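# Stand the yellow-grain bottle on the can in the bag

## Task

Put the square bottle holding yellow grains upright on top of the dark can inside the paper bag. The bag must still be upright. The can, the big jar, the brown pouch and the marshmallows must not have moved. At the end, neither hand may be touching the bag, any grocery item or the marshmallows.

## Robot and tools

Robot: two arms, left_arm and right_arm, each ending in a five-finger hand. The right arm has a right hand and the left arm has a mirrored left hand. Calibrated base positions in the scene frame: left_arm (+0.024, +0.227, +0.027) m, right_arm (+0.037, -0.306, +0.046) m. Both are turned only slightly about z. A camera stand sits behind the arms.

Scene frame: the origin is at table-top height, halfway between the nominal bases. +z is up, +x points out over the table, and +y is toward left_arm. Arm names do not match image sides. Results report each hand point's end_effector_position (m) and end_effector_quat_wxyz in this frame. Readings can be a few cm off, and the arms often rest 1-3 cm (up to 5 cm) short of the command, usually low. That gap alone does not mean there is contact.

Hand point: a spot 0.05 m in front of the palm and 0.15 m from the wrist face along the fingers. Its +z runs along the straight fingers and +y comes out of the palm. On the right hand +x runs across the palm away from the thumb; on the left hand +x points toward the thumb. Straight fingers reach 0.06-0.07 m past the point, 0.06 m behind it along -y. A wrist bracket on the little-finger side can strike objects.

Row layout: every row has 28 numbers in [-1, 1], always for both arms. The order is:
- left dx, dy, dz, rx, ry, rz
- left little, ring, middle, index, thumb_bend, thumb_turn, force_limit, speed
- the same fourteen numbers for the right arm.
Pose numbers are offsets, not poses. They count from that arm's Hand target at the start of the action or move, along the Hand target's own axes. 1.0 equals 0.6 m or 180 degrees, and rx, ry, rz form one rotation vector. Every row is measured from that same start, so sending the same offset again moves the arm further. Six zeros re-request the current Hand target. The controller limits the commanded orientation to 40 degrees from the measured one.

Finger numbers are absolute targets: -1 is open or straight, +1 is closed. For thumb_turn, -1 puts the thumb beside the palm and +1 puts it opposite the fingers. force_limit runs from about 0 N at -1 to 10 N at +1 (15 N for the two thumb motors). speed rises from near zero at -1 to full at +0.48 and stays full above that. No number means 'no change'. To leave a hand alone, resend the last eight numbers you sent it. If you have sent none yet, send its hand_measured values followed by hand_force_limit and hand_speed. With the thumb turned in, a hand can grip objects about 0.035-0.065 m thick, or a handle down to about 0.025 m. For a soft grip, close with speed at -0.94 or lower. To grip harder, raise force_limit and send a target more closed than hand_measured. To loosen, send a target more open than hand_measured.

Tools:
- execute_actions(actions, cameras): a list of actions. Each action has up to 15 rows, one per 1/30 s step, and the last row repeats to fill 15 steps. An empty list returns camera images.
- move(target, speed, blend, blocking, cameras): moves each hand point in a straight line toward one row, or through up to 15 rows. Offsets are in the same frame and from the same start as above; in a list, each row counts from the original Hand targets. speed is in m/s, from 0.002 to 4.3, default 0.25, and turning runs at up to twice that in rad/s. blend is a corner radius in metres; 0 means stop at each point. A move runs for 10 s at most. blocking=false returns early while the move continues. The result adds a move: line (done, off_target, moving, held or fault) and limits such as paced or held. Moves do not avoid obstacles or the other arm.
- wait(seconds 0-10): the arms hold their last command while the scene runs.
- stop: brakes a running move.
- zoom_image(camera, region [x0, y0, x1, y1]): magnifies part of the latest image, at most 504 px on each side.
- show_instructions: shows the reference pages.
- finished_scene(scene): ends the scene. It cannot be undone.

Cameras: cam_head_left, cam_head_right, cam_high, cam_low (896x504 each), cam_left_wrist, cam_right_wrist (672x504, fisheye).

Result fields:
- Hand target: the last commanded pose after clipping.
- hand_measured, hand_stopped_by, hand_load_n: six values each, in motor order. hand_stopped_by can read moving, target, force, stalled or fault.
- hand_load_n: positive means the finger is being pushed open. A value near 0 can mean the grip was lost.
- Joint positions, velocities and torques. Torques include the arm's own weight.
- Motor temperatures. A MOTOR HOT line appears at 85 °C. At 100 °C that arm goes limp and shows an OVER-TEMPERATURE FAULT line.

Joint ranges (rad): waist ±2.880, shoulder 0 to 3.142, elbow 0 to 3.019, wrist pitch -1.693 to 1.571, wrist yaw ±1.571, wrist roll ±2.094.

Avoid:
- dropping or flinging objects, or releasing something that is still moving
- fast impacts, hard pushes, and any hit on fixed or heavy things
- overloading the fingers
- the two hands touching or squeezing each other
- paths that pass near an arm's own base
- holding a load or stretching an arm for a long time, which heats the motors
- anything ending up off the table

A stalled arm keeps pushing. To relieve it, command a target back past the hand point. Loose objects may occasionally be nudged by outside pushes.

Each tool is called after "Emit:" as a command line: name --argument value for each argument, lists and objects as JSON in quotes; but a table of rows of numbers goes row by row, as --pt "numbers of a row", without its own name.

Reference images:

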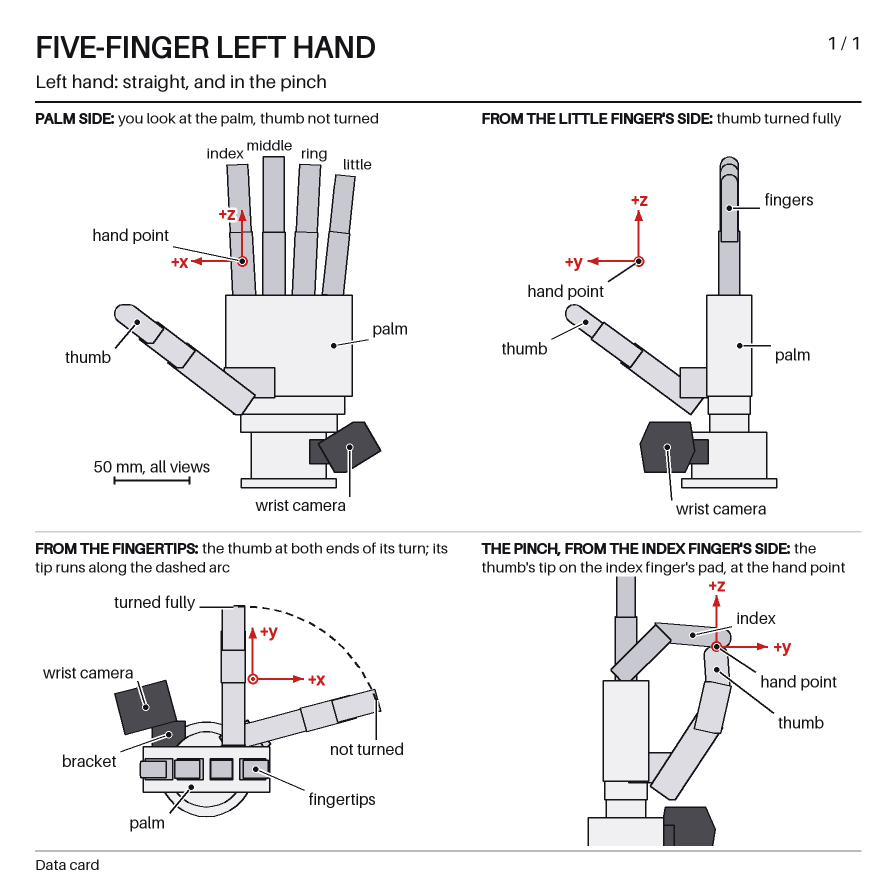

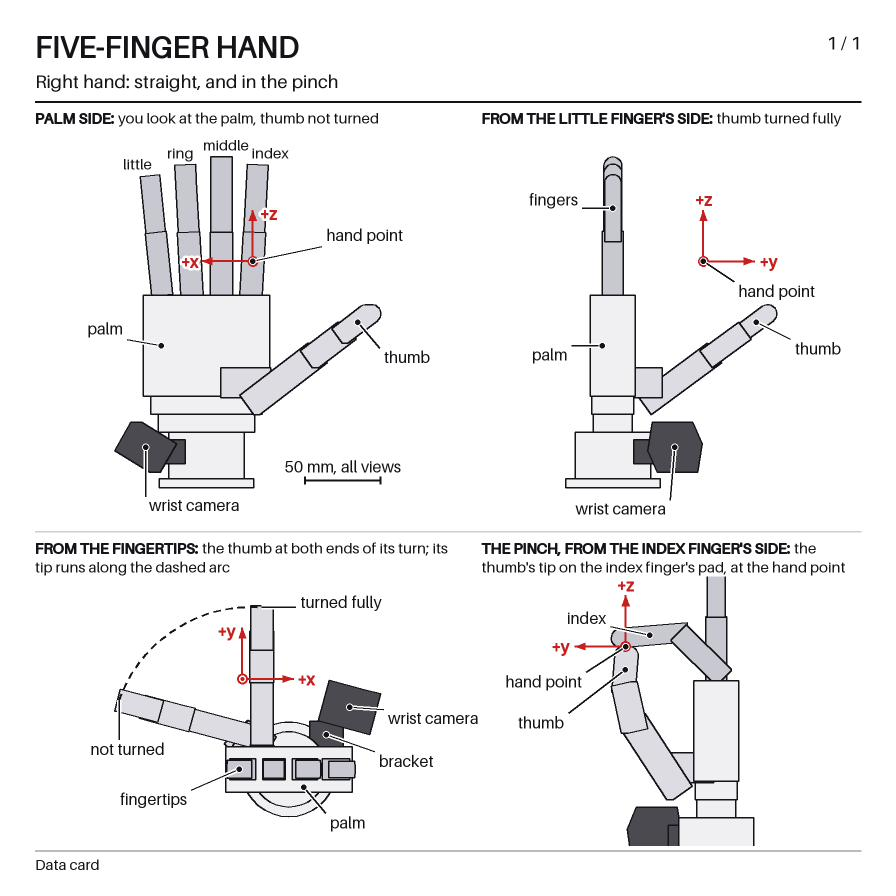

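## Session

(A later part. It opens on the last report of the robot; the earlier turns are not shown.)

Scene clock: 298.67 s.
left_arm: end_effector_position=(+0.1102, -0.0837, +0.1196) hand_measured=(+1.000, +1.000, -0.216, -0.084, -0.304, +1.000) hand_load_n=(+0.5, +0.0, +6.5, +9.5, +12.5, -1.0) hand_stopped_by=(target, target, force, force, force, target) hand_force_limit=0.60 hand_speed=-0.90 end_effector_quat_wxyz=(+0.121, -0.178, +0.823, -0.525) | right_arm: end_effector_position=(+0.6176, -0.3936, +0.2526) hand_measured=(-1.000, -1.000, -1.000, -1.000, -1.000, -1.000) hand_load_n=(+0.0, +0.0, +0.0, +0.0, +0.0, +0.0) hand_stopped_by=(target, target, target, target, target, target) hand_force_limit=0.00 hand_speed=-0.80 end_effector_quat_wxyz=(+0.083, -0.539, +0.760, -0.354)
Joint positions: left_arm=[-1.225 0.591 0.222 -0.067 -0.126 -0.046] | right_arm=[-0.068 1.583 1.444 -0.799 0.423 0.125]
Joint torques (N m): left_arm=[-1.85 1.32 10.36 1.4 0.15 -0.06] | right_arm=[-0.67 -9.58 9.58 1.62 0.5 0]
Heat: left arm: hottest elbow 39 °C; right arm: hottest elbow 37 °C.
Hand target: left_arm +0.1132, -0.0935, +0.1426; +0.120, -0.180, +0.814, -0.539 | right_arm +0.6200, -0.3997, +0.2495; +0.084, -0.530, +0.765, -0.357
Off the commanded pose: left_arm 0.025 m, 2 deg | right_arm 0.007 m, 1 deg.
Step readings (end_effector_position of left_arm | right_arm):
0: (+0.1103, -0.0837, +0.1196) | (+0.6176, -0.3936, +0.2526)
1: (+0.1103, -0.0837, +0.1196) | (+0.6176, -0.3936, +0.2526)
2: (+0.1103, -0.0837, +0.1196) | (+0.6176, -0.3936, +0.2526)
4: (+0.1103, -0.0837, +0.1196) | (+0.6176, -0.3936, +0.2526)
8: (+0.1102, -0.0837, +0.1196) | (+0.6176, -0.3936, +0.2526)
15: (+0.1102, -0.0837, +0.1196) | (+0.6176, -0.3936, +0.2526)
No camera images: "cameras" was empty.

Emit:
move --target '[0.0011,-0.0669,-0.013,0,0,0,1,1,0.2,0.2,0.0,1,0.6,-0.9,0,0,0,0,0,0,-1,-1,-1,-1,-1,-1,0,-0.8]' --speed 0.03 --cameras '["cam_left_wrist","cam_low"]'

Scene clock: 303.90 s.
left_arm: end_effector_position=(+0.1104, -0.0865, +0.1485) hand_measured=(+1.000, +1.000, -0.216, -0.084, -0.302, +1.000) hand_load_n=(+0.0, +0.0, +0.0, +0.0, +0.0, +0.0) hand_stopped_by=(target, target, force, force, force, target) hand_force_limit=0.60 hand_speed=-0.90 end_effector_quat_wxyz=(+0.118, -0.178, +0.832, -0.512) | right_arm: end_effector_position=(+0.6176, -0.3936, +0.2526) hand_measured=(-1.000, -1.000, -1.000, -1.000, -1.000, -1.000) hand_load_n=(+0.0, +0.0, +0.0, +0.0, +0.0, -0.5) hand_stopped_by=(target, target, target, target, target, target) hand_force_limit=0.00 hand_speed=-0.80 end_effector_quat_wxyz=(+0.083, -0.539, +0.760, -0.354)
Joint positions: left_arm=[-1.225 0.572 0.316 -0.212 -0.123 -0.046] | right_arm=[-0.068 1.583 1.444 -0.799 0.423 0.125]
Joint torques (N m): left_arm=[-1.55 1.2 11.45 2.17 0.07 0.01] | right_arm=[-0.97 -9.88 9.36 1.78 0.44 0.03]
Heat: left arm: hottest elbow 39 °C; right arm: hottest elbow 37 °C.
Hand target: left_arm +0.1162, -0.1014, +0.1825; +0.120, -0.180, +0.814, -0.539 | right_arm +0.6200, -0.3997, +0.2495; +0.084, -0.530, +0.765, -0.357
Off the commanded pose: left_arm 0.038 m, 4 deg | right_arm 0.007 m, 1 deg.
move: off_target (left_arm)
Images, in order (width x height): cam_low 896x504, cam_left_wrist 672x504.

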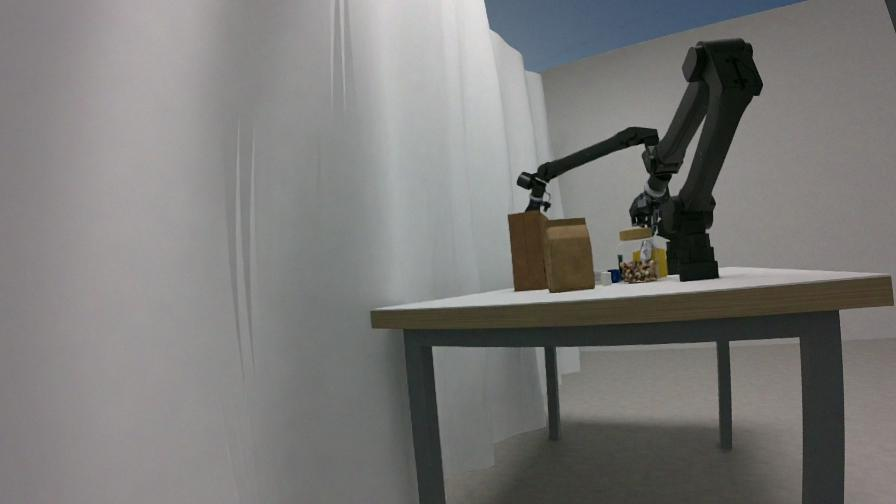

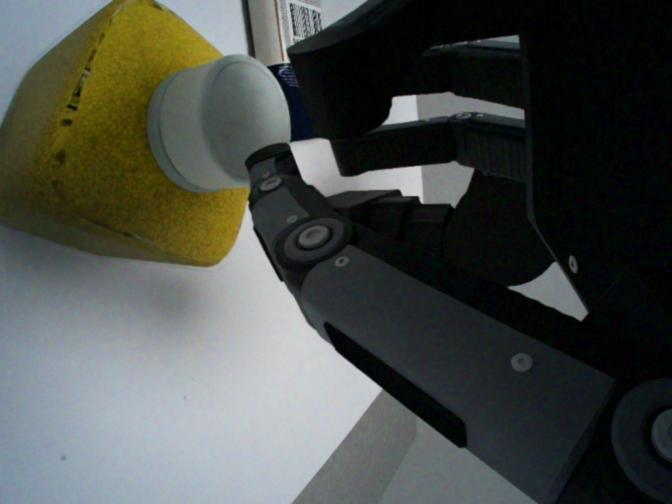

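Emit:
wait --seconds 0.1 --cameras '["all"]'

Emit:
zoom_image --camera "cam_head_left" --region '[500, 330, 640, 430]'

Emit:
zoom_image --camera "cam_low" --region '[590, 200, 690, 300]'

Emit:
zoom_image --camera "cam_head_right" --region '[460, 330, 640, 450]'

Scene clock: 312.17 s.
left_arm: end_effector_position=(+0.1104, -0.0865, +0.1485) hand_measured=(+1.000, +1.000, -0.216, -0.084, -0.302, +1.000) hand_load_n=(+0.0, +0.0, +0.0, +0.0, +0.5, +0.0) hand_stopped_by=(target, target, force, force, force, target) hand_force_limit=0.60 hand_speed=-0.90 end_effector_quat_wxyz=(+0.118, -0.178, +0.832, -0.512) | right_arm: end_effector_position=(+0.6176, -0.3936, +0.2526) hand_measured=(-1.000, -1.000, -1.000, -1.000, -1.000, -1.000) hand_load_n=(+0.0, +0.0, +0.0, +0.0, +0.0, +0.0) hand_stopped_by=(target, target, target, target, target, target) hand_force_limit=0.00 hand_speed=-0.80 end_effector_quat_wxyz=(+0.083, -0.539, +0.760, -0.354)
Joint positions: left_arm=[-1.225 0.572 0.316 -0.212 -0.123 -0.046] | right_arm=[-0.068 1.583 1.444 -0.799 0.423 0.125]
Joint torques (N m): left_arm=[-1.14 1.32 11.28 2.24 0.09 -0.01] | right_arm=[-0.56 -10.4 9.32 1.73 0.45 0.04]
Heat: left arm: hottest elbow 40 °C; right arm: hottest elbow 37 °C.
Hand target: left_arm +0.1162, -0.1014, +0.1825; +0.120, -0.180, +0.814, -0.539 | right_arm +0.6200, -0.3997, +0.2495; +0.084, -0.530, +0.765, -0.357
Off the commanded pose: left_arm 0.038 m, 4 deg | right_arm 0.007 m, 1 deg.
wait: 0.10 s; at rest from the start

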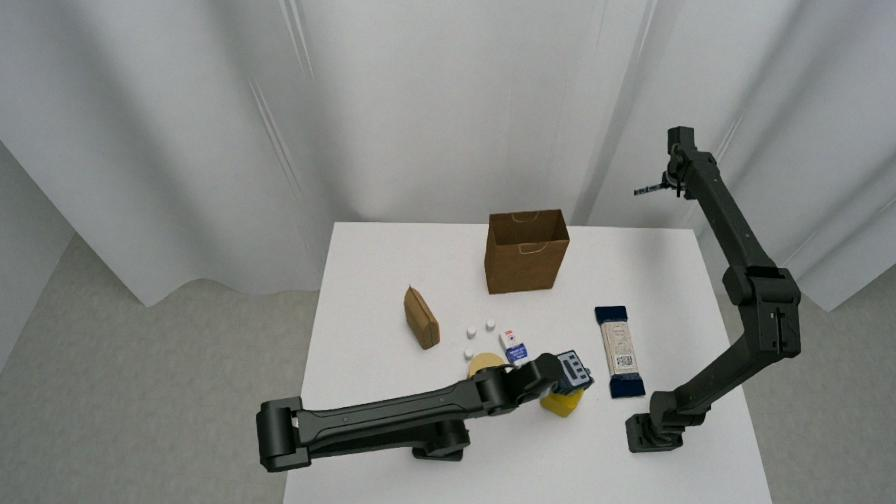

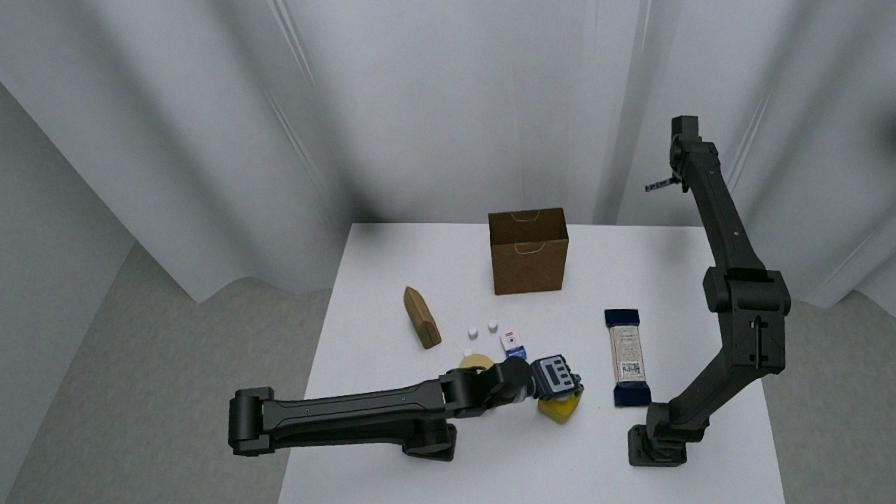

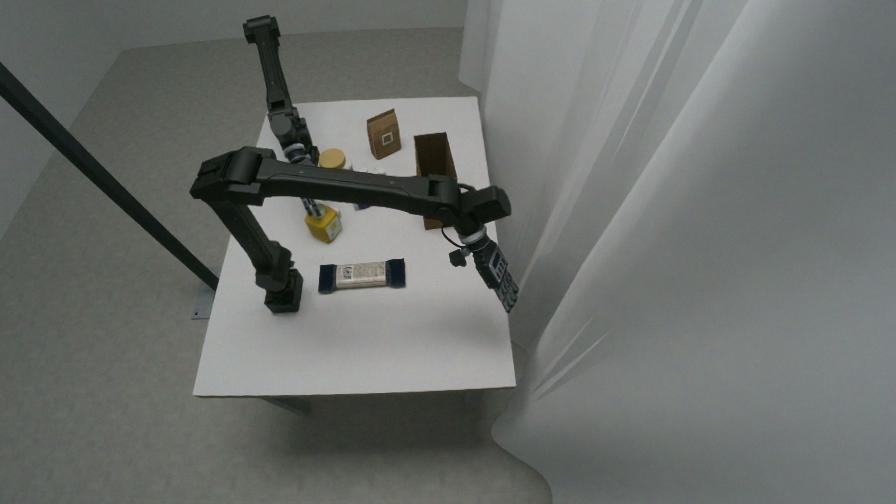

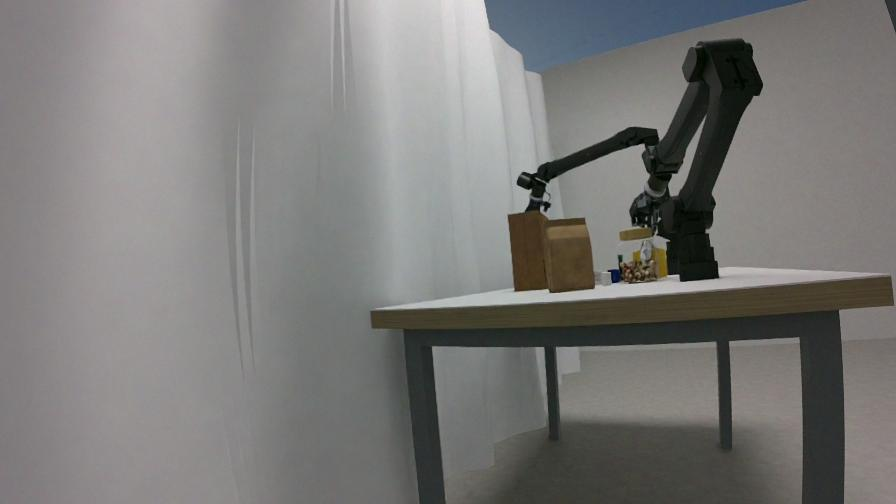

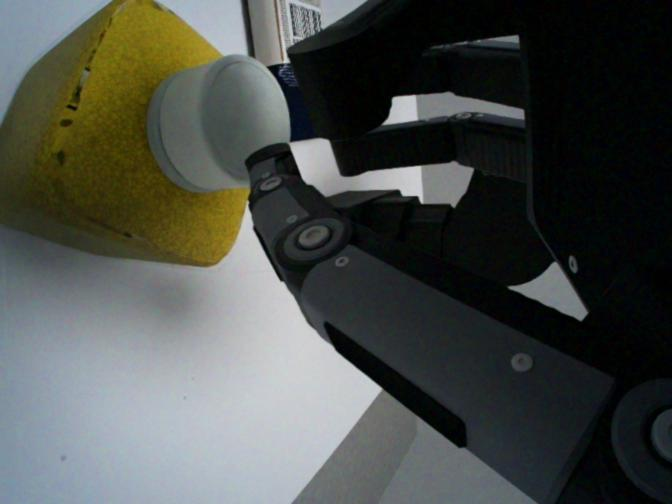

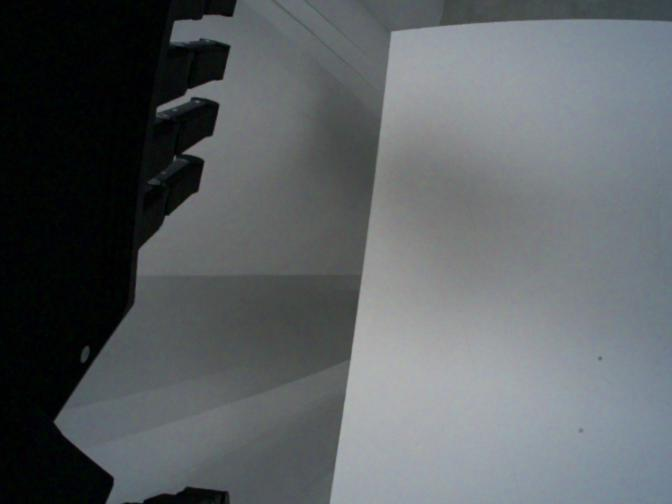

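Scaled by 3.600 from the camera's 896x504 image, which has a finer 1280x720 frame.

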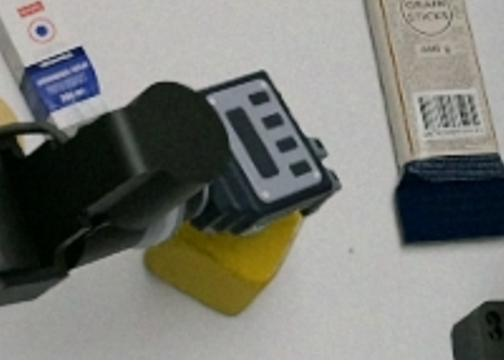

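Scaled by 5.040 from the camera's 896x504 image, which has a finer 1280x720 frame.

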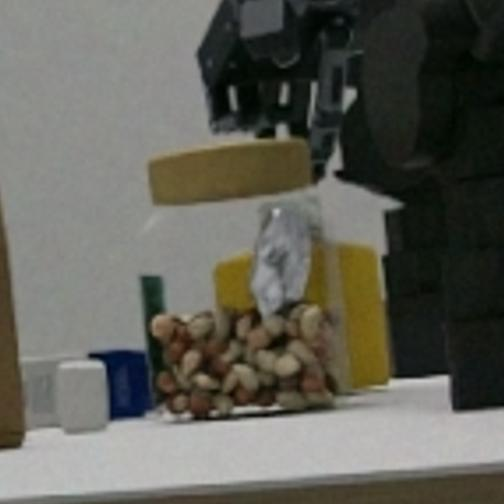

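Scaled by 2.800 from the camera's 896x504 image, which has a finer 1280x720 frame.

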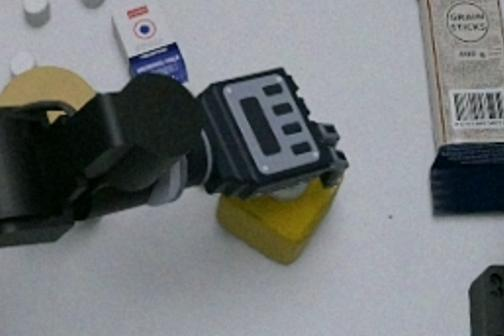

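Emit:
zoom_image --camera "cam_head_left" --region '[530, 375, 600, 425]'

Emit:
zoom_image --camera "cam_head_right" --region '[525, 370, 595, 430]'

Scaled by 7.200 from the camera's 896x504 image, which has a finer 1280x720 frame.

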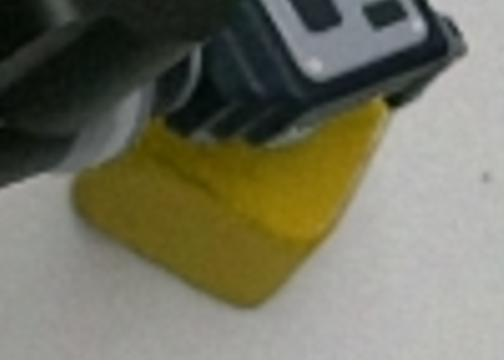

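Scaled by 7.200 from the camera's 896x504 image, which has a finer 1280x720 frame.

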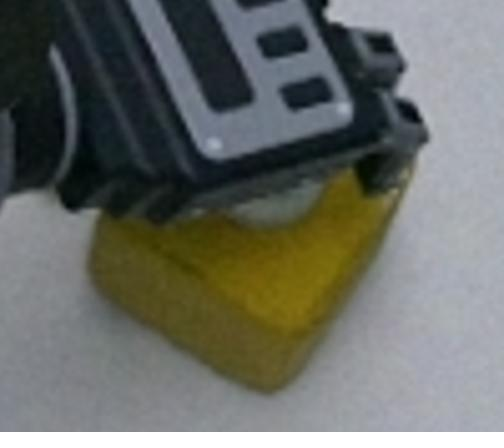

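Emit:
execute_actions --actions '[[[0,0,0,0,0,0,1,1,-0.6,-0.6,-0.46,1,0.0,0.0,0,0,0,0,0,0,-1,-1,-1,-1,-1,-1,0,-0.8]]]' --cameras '["cam_left_wrist"]'

Scene clock: 346.70 s.
left_arm: end_effector_position=(+0.1104, -0.0865, +0.1485) hand_measured=(+1.000, +1.000, -0.600, -0.600, -0.460, +1.000) hand_load_n=(+0.0, +0.0, +0.0, +0.0, +0.0, +0.0) hand_stopped_by=(target, target, target, target, target, target) hand_force_limit=0.00 hand_speed=0.00 end_effector_quat_wxyz=(+0.118, -0.178, +0.832, -0.512) | right_arm: end_effector_position=(+0.6176, -0.3936, +0.2526) hand_measured=(-1.000, -1.000, -1.000, -1.000, -1.000, -1.000) hand_load_n=(+0.0, +0.0, +0.0, +0.0, +0.0, +0.0) hand_stopped_by=(target, target, target, target, target, target) hand_force_limit=0.00 hand_speed=-0.80 end_effector_quat_wxyz=(+0.083, -0.539, +0.760, -0.354)
Joint positions: left_arm=[-1.225 0.572 0.316 -0.212 -0.123 -0.046] | right_arm=[-0.068 1.583 1.444 -0.799 0.423 0.125]
Joint torques (N m): left_arm=[-1.85 0.5 11.23 2.33 0.09 -0.05] | right_arm=[-1.26 -9.58 9.21 1.68 0.45 0.04]
Heat: left arm: hottest elbow 44 °C; right arm: hottest elbow 37 °C.
Hand target: left_arm +0.1162, -0.1014, +0.1825; +0.120, -0.180, +0.814, -0.539 | right_arm +0.6200, -0.3997, +0.2495; +0.084, -0.530, +0.765, -0.357
Off the commanded pose: left_arm 0.037 m, 4 deg | right_arm 0.007 m, 1 deg.
Step readings (end_effector_position of left_arm | right_arm):
0: (+0.1104, -0.0865, +0.1485) | (+0.6176, -0.3936, +0.2526)
1: (+0.1104, -0.0865, +0.1485) | (+0.6176, -0.3936, +0.2526)
2: (+0.1104, -0.0865, +0.1485) | (+0.6176, -0.3936, +0.2526)
4: (+0.1104, -0.0865, +0.1485) | (+0.6176, -0.3936, +0.2526)
8: (+0.1104, -0.0865, +0.1485) | (+0.6176, -0.3936, +0.2526)
15: (+0.1104, -0.0865, +0.1485) | (+0.6176, -0.3936, +0.2526)
Images, in order (width x height): cam_left_wrist 672x504.

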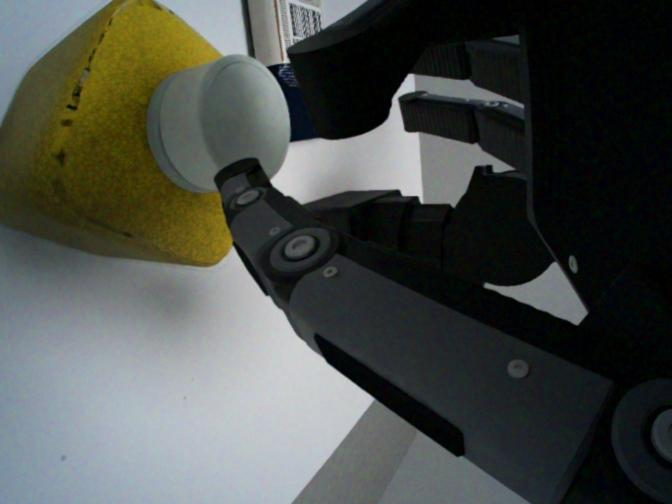

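Emit:
zoom_image --camera "cam_left_wrist" --region '[130, 30, 330, 210]'

Scaled by 2.520 from the camera's 672x504 image, which has a finer 960x720 frame.

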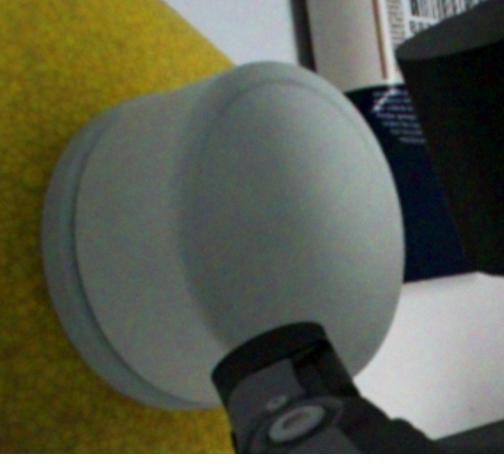

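Emit:
move --target '[-0.0163,0.0709,0.0015,0,0,0,1,1,-0.6,-0.6,-0.46,1,0,0,0,0,0,0,0,0,-1,-1,-1,-1,-1,-1,0,-0.8]' --speed 0.05 --cameras '["cam_left_wrist"]'

Scene clock: 371.10 s.
left_arm: end_effector_position=(+0.1139, -0.0814, +0.1367) hand_measured=(+1.000, +1.000, -0.600, -0.600, -0.460, +1.000) hand_load_n=(+0.0, +0.5, +0.0, +0.0, +0.0, +0.0) hand_stopped_by=(target, target, target, target, target, target) hand_force_limit=0.00 hand_speed=0.00 end_effector_quat_wxyz=(+0.114, -0.182, +0.821, -0.528) | right_arm: end_effector_position=(+0.6176, -0.3936, +0.2526) hand_measured=(-1.000, -1.000, -1.000, -1.000, -1.000, -1.000) hand_load_n=(+0.0, +0.0, +0.0, -0.5, +0.0, +0.0) hand_stopped_by=(target, target, target, target, target, target) hand_force_limit=0.00 hand_speed=-0.80 end_effector_quat_wxyz=(+0.083, -0.539, +0.760, -0.354)
Joint positions: left_arm=[-1.187 0.547 0.256 -0.14 -0.084 -0.044] | right_arm=[-0.068 1.583 1.444 -0.799 0.423 0.125]
Joint torques (N m): left_arm=[-0.91 0.38 7.64 2.71 0.24 0.13] | right_arm=[-1.2 -9.99 9.55 1.52 0.46 0.04]
Heat: left arm: hottest elbow 44 °C; right arm: hottest elbow 37 °C.
Hand target: left_arm +0.1183, -0.0830, +0.1432; +0.120, -0.180, +0.814, -0.539 | right_arm +0.6200, -0.3997, +0.2495; +0.084, -0.530, +0.765, -0.357
Off the commanded pose: left_arm 0.008 m, 2 deg | right_arm 0.007 m, 1 deg.
move: done
Images, in order (width x height): cam_left_wrist 672x504.

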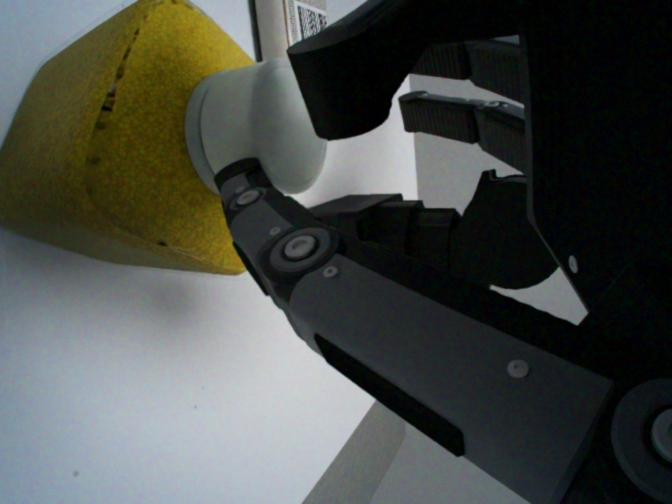

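Emit:
zoom_image --camera "cam_left_wrist" --region '[160, 30, 360, 210]'

Scaled by 2.520 from the camera's 672x504 image, which has a finer 960x720 frame.

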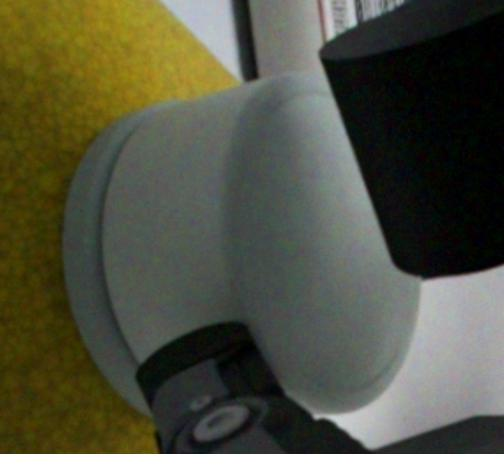

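Emit:
move --pt "-0.0062 -0.0263 -0.031 0 0 0 1 1 -0.6 -0.6 -0.46 1 0 0 0 0 0 0 0 0 -1 -1 -1 -1 -1 -1 0 -0.8" --pt "-0.0062 -0.0033 -0.0213 0 0 0 1 1 -0.6 -0.6 -0.46 1 0 0 0 0 0 0 0 0 -1 -1 -1 -1 -1 -1 0 -0.8" --speed 0.05 --cameras '["cam_left_wrist"]'

Emit:
zoom_image --camera "cam_left_wrist" --region '[160, 30, 360, 210]'

Scene clock: 396.07 s.
left_arm: end_effector_position=(+0.1126, -0.0691, +0.1451) hand_measured=(+1.000, +1.000, -0.600, -0.600, -0.460, +1.000) hand_load_n=(+0.0, +0.0, +0.0, +0.0, +0.0, +0.0) hand_stopped_by=(target, target, target, target, target, target) hand_force_limit=0.00 hand_speed=0.00 end_effector_quat_wxyz=(+0.114, -0.182, +0.819, -0.532) | right_arm: end_effector_position=(+0.6176, -0.3936, +0.2526) hand_measured=(-1.000, -1.000, -1.000, -1.000, -1.000, -1.000) hand_load_n=(+0.0, +0.0, +0.0, +0.0, +0.0, +0.0) hand_stopped_by=(target, target, target, target, target, target) hand_force_limit=0.00 hand_speed=-0.80 end_effector_quat_wxyz=(+0.083, -0.539, +0.760, -0.354)
Joint positions: left_arm=[-1.168 0.456 0.256 -0.221 -0.067 -0.037] | right_arm=[-0.068 1.583 1.444 -0.799 0.423 0.125]
Joint torques (N m): left_arm=[-0.62 1.55 7.84 2.93 0.21 0.13] | right_arm=[-0.5 -10.05 9.37 1.39 0.43 0.05]
Heat: left arm: hottest elbow 41 °C; right arm: hottest elbow 37 °C.
Hand target: left_arm +0.1171, -0.0715, +0.1500; +0.120, -0.180, +0.814, -0.539 | right_arm +0.6200, -0.3997, +0.2495; +0.084, -0.530, +0.765, -0.357
Off the commanded pose: left_arm 0.007 m, 1 deg | right_arm 0.007 m, 1 deg.
move: done
Images, in order (width x height): cam_left_wrist 672x504.

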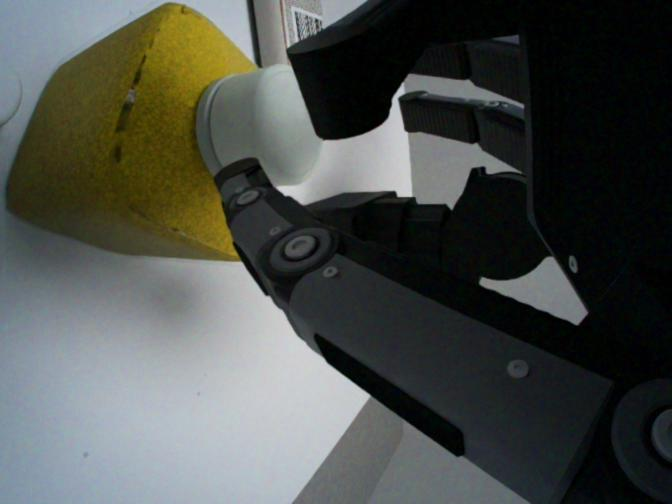

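Scaled by 2.520 from the camera's 672x504 image, which has a finer 960x720 frame.

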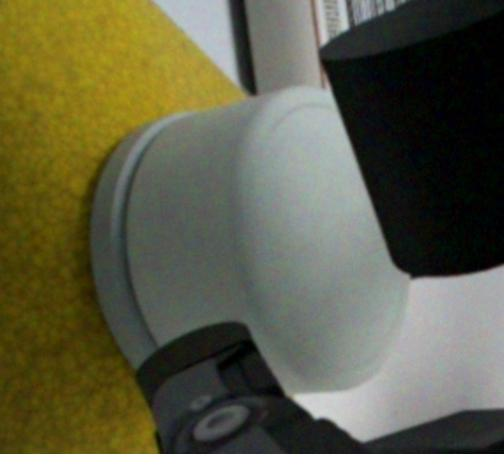

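Emit:
wait --seconds 0.1 --cameras '["cam_head_left","cam_low","cam_head_right"]'

Emit:
zoom_image --camera "cam_head_left" --region '[530, 375, 600, 425]'

Emit:
zoom_image --camera "cam_head_right" --region '[525, 370, 595, 430]'

Emit:
zoom_image --camera "cam_low" --region '[590, 200, 690, 300]'

Scene clock: 401.47 s.
left_arm: end_effector_position=(+0.1126, -0.0692, +0.1452) hand_measured=(+1.000, +1.000, -0.600, -0.600, -0.460, +1.000) hand_load_n=(+0.0, +0.0, +0.0, +0.0, +0.0, +0.0) hand_stopped_by=(target, target, target, target, target, target) hand_force_limit=0.00 hand_speed=0.00 end_effector_quat_wxyz=(+0.114, -0.182, +0.819, -0.532) | right_arm: end_effector_position=(+0.6176, -0.3936, +0.2526) hand_measured=(-1.000, -1.000, -1.000, -1.000, -1.000, -1.000) hand_load_n=(+0.0, +0.0, +0.0, +0.0, +0.0, +0.0) hand_stopped_by=(target, target, target, target, target, target) hand_force_limit=0.00 hand_speed=-0.80 end_effector_quat_wxyz=(+0.083, -0.539, +0.760, -0.354)
Joint positions: left_arm=[-1.168 0.456 0.256 -0.221 -0.067 -0.037] | right_arm=[-0.068 1.583 1.444 -0.799 0.423 0.125]
Joint torques (N m): left_arm=[-0.79 2.37 7.75 2.85 0.25 0.15] | right_arm=[-0.85 -9.76 9.31 1.76 0.49 0.06]
Heat: left arm: hottest elbow 41 °C; right arm: hottest elbow 37 °C.
Hand target: left_arm +0.1171, -0.0715, +0.1501; +0.120, -0.180, +0.814, -0.539 | right_arm +0.6200, -0.3997, +0.2495; +0.084, -0.530, +0.765, -0.357
Off the commanded pose: left_arm 0.007 m, 1 deg | right_arm 0.007 m, 1 deg.
wait: 0.10 s; at rest from the start
Images, in order (width x height): cam_head_left 896x504, cam_head_right 896x504, cam_low 896x504.

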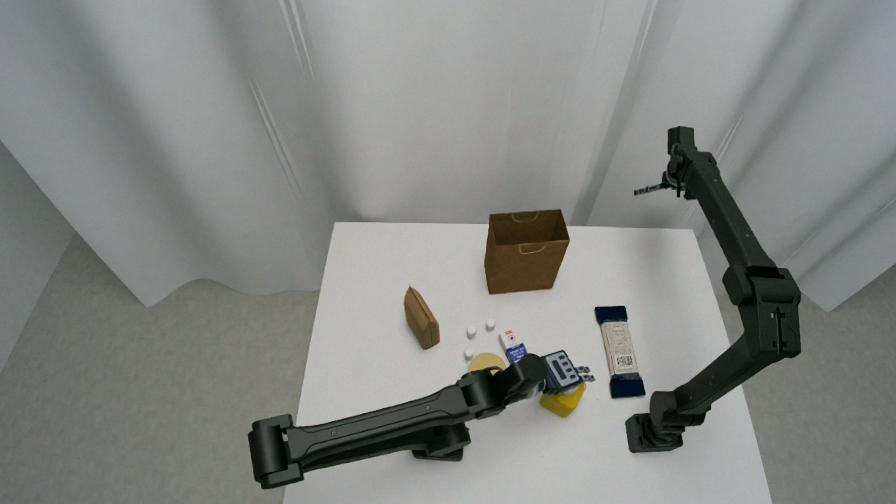

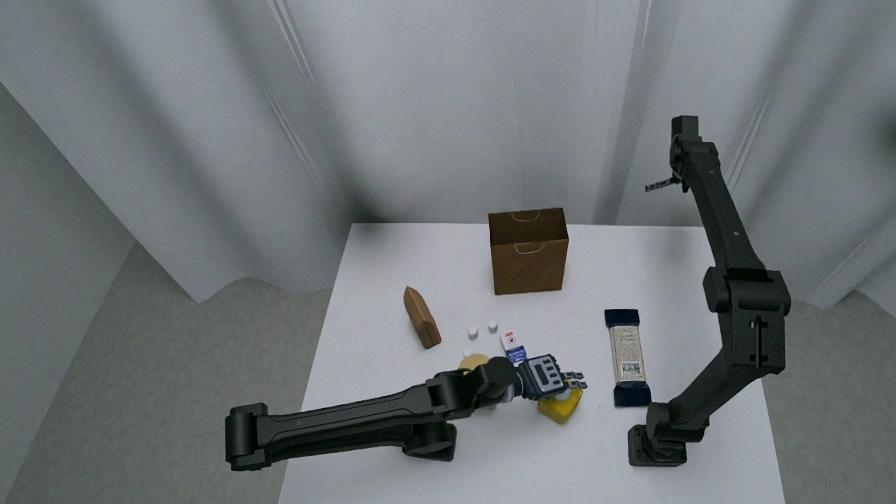

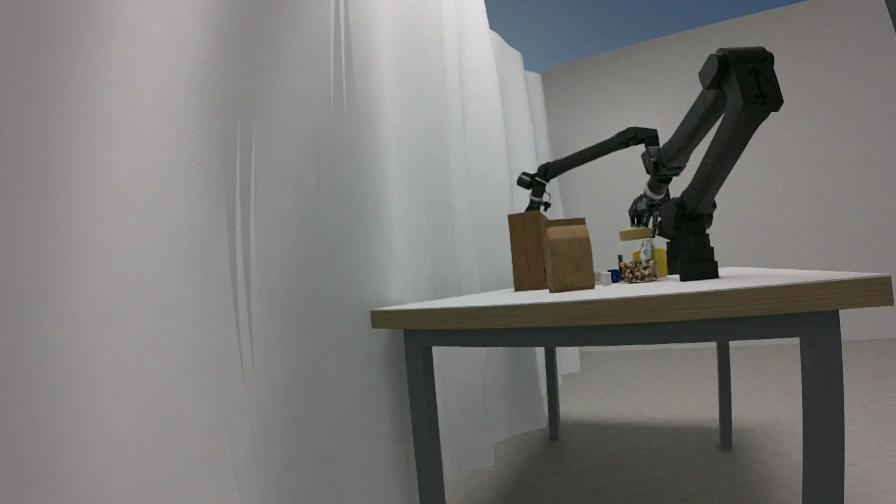

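Scaled by 7.200 from the camera's 896x504 image, which has a finer 1280x720 frame.

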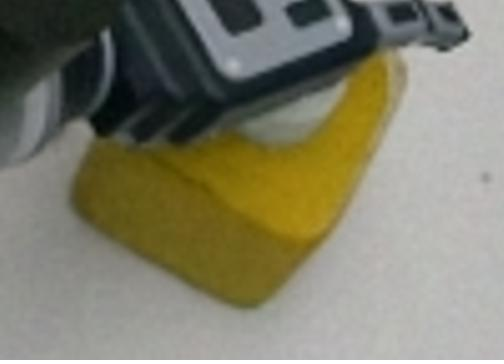

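Scaled by 7.200 from the camera's 896x504 image, which has a finer 1280x720 frame.

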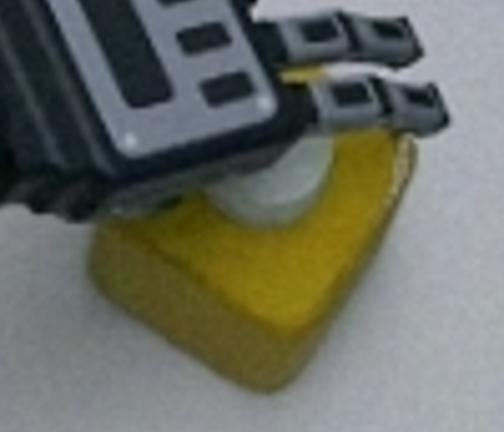

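Scaled by 5.040 from the camera's 896x504 image, which has a finer 1280x720 frame.

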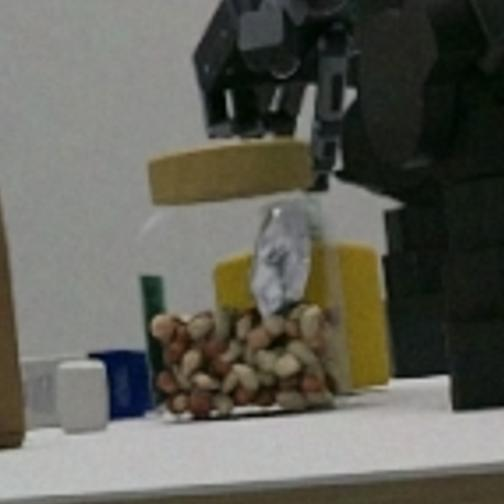

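Emit:
move --target '[-0.0007,0.0235,0.0082,0,0,0,1,1,-0.6,-0.6,-0.46,1,0,0,0,0,0,0,0,0,-1,-1,-1,-1,-1,-1,0,-0.8]' --speed 0.03 --cameras '["cam_left_wrist","cam_low"]'

Emit:
zoom_image --camera "cam_low" --region '[590, 200, 690, 300]'

Scene clock: 418.67 s.
left_arm: end_effector_position=(+0.1130, -0.0690, +0.1351) hand_measured=(+1.000, +1.000, -0.600, -0.600, -0.460, +1.000) hand_load_n=(+0.0, +0.0, +0.0, +0.0, +0.0, +0.0) hand_stopped_by=(target, target, target, target, target, target) hand_force_limit=0.00 hand_speed=0.00 end_effector_quat_wxyz=(+0.115, -0.182, +0.815, -0.537) | right_arm: end_effector_position=(+0.6176, -0.3936, +0.2526) hand_measured=(-1.000, -1.000, -1.000, -1.000, -1.000, -1.000) hand_load_n=(+0.0, +0.0, +0.0, +0.0, +0.0, +0.0) hand_stopped_by=(target, target, target, target, target, target) hand_force_limit=0.00 hand_speed=-0.80 end_effector_quat_wxyz=(+0.083, -0.539, +0.760, -0.354)
Joint positions: left_arm=[-1.166 0.461 0.222 -0.169 -0.065 -0.036] | right_arm=[-0.068 1.583 1.444 -0.799 0.423 0.125]
Joint torques (N m): left_arm=[-1.14 3.19 7.45 2.67 0.19 0.13] | right_arm=[-1.08 -9.58 9.25 1.73 0.42 0.03]
Heat: left arm: hottest elbow 40 °C; right arm: hottest elbow 37 °C.
Hand target: left_arm +0.1171, -0.0703, +0.1349; +0.120, -0.180, +0.814, -0.539 | right_arm +0.6200, -0.3997, +0.2495; +0.084, -0.530, +0.765, -0.357
Off the commanded pose: left_arm 0.004 m, 1 deg | right_arm 0.007 m, 1 deg.
move: done
Images, in order (width x height): cam_low 896x504, cam_left_wrist 672x504.

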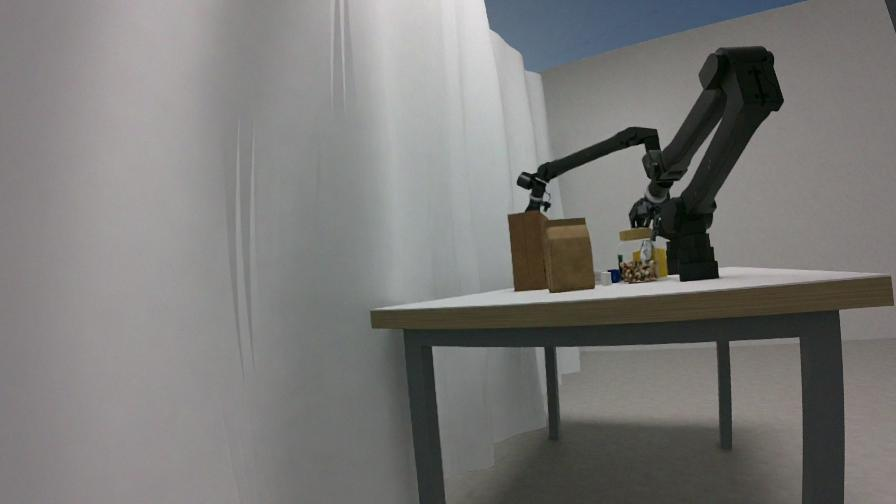

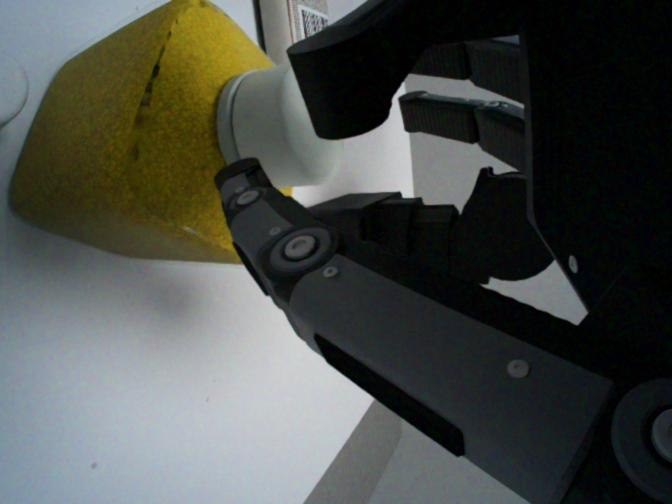

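Scaled by 5.040 from the camera's 896x504 image, which has a finer 1280x720 frame.

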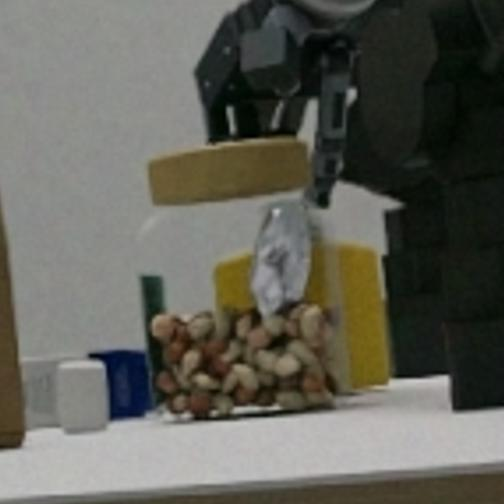

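Emit:
move --target '[0,0.0206,0.0087,0,0,0,1,1,-0.6,-0.6,-0.46,1,0,0,0,0,0,0,0,0,-1,-1,-1,-1,-1,-1,0,-0.8]' --speed 0.03 --cameras '["cam_left_wrist","cam_low"]'

Emit:
zoom_image --camera "cam_low" --region '[590, 200, 690, 300]'

Scene clock: 425.27 s.
left_arm: end_effector_position=(+0.1130, -0.0691, +0.1218) hand_measured=(+1.000, +1.000, -0.600, -0.600, -0.460, +1.000) hand_load_n=(+0.0, +0.0, +0.0, -0.5, +0.0, +0.0) hand_stopped_by=(target, target, target, target, target, target) hand_force_limit=0.00 hand_speed=0.00 end_effector_quat_wxyz=(+0.115, -0.182, +0.815, -0.538) | right_arm: end_effector_position=(+0.6176, -0.3936, +0.2526) hand_measured=(-1.000, -1.000, -1.000, -1.000, -1.000, -1.000) hand_load_n=(+0.0, +0.0, +0.0, +0.0, +0.0, -0.5) hand_stopped_by=(target, target, target, target, target, target) hand_force_limit=0.00 hand_speed=-0.80 end_effector_quat_wxyz=(+0.083, -0.539, +0.760, -0.354)
Joint positions: left_arm=[-1.166 0.486 0.19 -0.111 -0.065 -0.036] | right_arm=[-0.068 1.583 1.444 -0.799 0.423 0.125]
Joint torques (N m): left_arm=[-1.03 2.9 7.32 2.97 0.16 0.17] | right_arm=[-1.2 -10.23 9.36 1.65 0.42 0.04]
Heat: left arm: hottest elbow 39 °C; right arm: hottest elbow 37 °C.
Hand target: left_arm +0.1171, -0.0703, +0.1216; +0.120, -0.180, +0.814, -0.539 | right_arm +0.6200, -0.3997, +0.2495; +0.084, -0.530, +0.765, -0.357
Off the commanded pose: left_arm 0.004 m, 1 deg | right_arm 0.007 m, 1 deg.
move: done
Images, in order (width x height): cam_low 896x504, cam_left_wrist 672x504.

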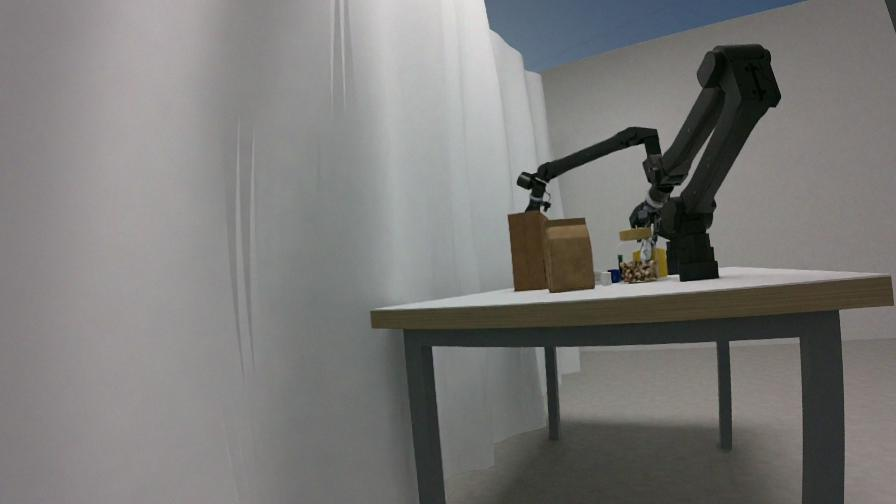

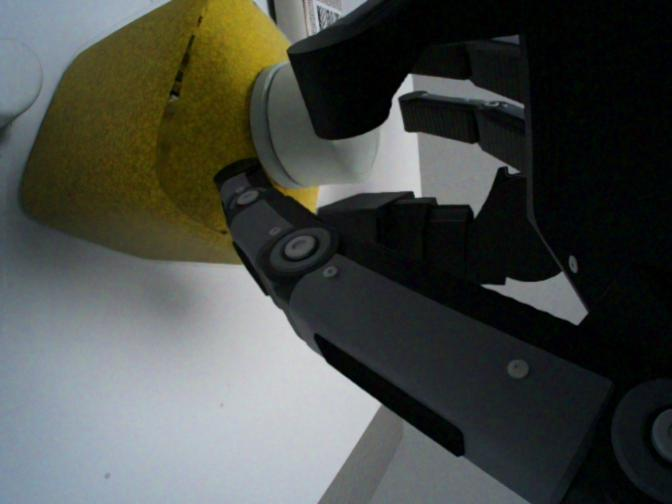

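Scaled by 5.040 from the camera's 896x504 image, which has a finer 1280x720 frame.

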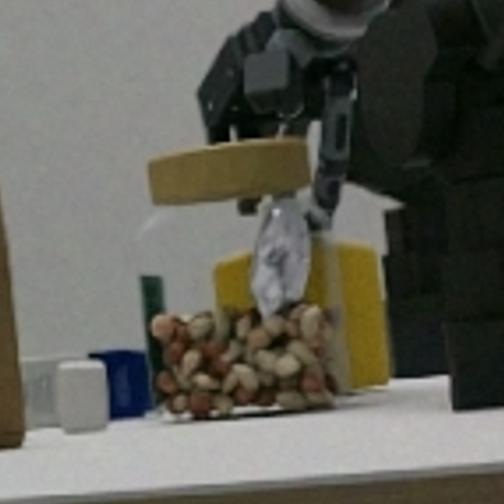

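Emit:
execute_actions --actions '[[[0,0,0,0,0,0,1,1,-0.1,-0.1,-0.3,1,-0.7,-0.9,0,0,0,0,0,0,-1,-1,-1,-1,-1,-1,0,-0.8]]]' --cameras '["cam_left_wrist"]'

Scene clock: 429.90 s.
left_arm: end_effector_position=(+0.1131, -0.0697, +0.1224) hand_measured=(+1.000, +1.000, -0.350, -0.302, -0.300, +1.000) hand_load_n=(+0.0, +0.5, +0.0, +1.0, +0.0, +0.0) hand_stopped_by=(target, target, force, force, target, target) hand_force_limit=-0.70 hand_speed=-0.90 end_effector_quat_wxyz=(+0.115, -0.181, +0.815, -0.539) | right_arm: end_effector_position=(+0.6176, -0.3936, +0.2526) hand_measured=(-1.000, -1.000, -1.000, -1.000, -1.000, -1.000) hand_load_n=(+0.0, +0.0, +0.0, +0.0, +0.0, +0.0) hand_stopped_by=(target, target, target, target, target, target) hand_force_limit=0.00 hand_speed=-0.80 end_effector_quat_wxyz=(+0.083, -0.539, +0.760, -0.354)
Joint positions: left_arm=[-1.166 0.486 0.19 -0.107 -0.064 -0.036] | right_arm=[-0.068 1.583 1.444 -0.799 0.423 0.125]
Joint torques (N m): left_arm=[-0.67 3.08 7.53 2.71 0.2 0.12] | right_arm=[-1.14 -9.99 9.43 1.61 0.47 0.04]
Heat: left arm: hottest elbow 39 °C; right arm: hottest elbow 37 °C.
Hand target: left_arm +0.1170, -0.0703, +0.1215; +0.120, -0.180, +0.814, -0.539 | right_arm +0.6200, -0.3997, +0.2495; +0.084, -0.530, +0.765, -0.357
Off the commanded pose: left_arm 0.004 m, 1 deg | right_arm 0.007 m, 1 deg.
Step readings (end_effector_position of left_arm | right_arm):
0: (+0.1130, -0.0691, +0.1217) | (+0.6176, -0.3936, +0.2526)
1: (+0.1130, -0.0691, +0.1217) | (+0.6176, -0.3936, +0.2526)
2: (+0.1129, -0.0691, +0.1217) | (+0.6176, -0.3936, +0.2526)
4: (+0.1130, -0.0691, +0.1217) | (+0.6176, -0.3936, +0.2526)
8: (+0.1130, -0.0691, +0.1217) | (+0.6176, -0.3936, +0.2526)
15: (+0.1130, -0.0691, +0.1216) | (+0.6176, -0.3936, +0.2526)
Images, in order (width x height): cam_left_wrist 672x504.

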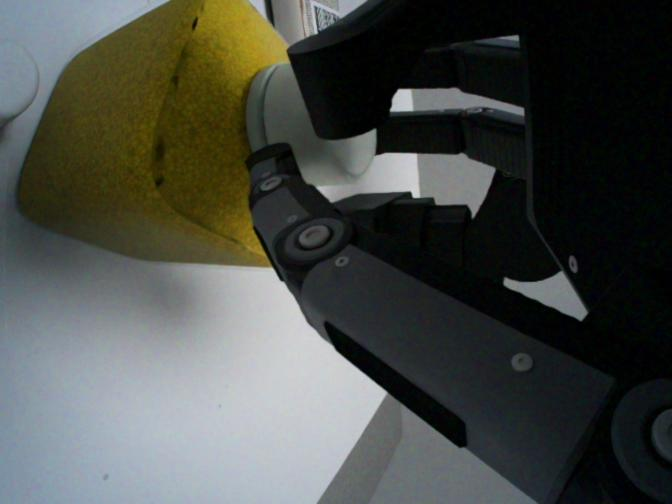

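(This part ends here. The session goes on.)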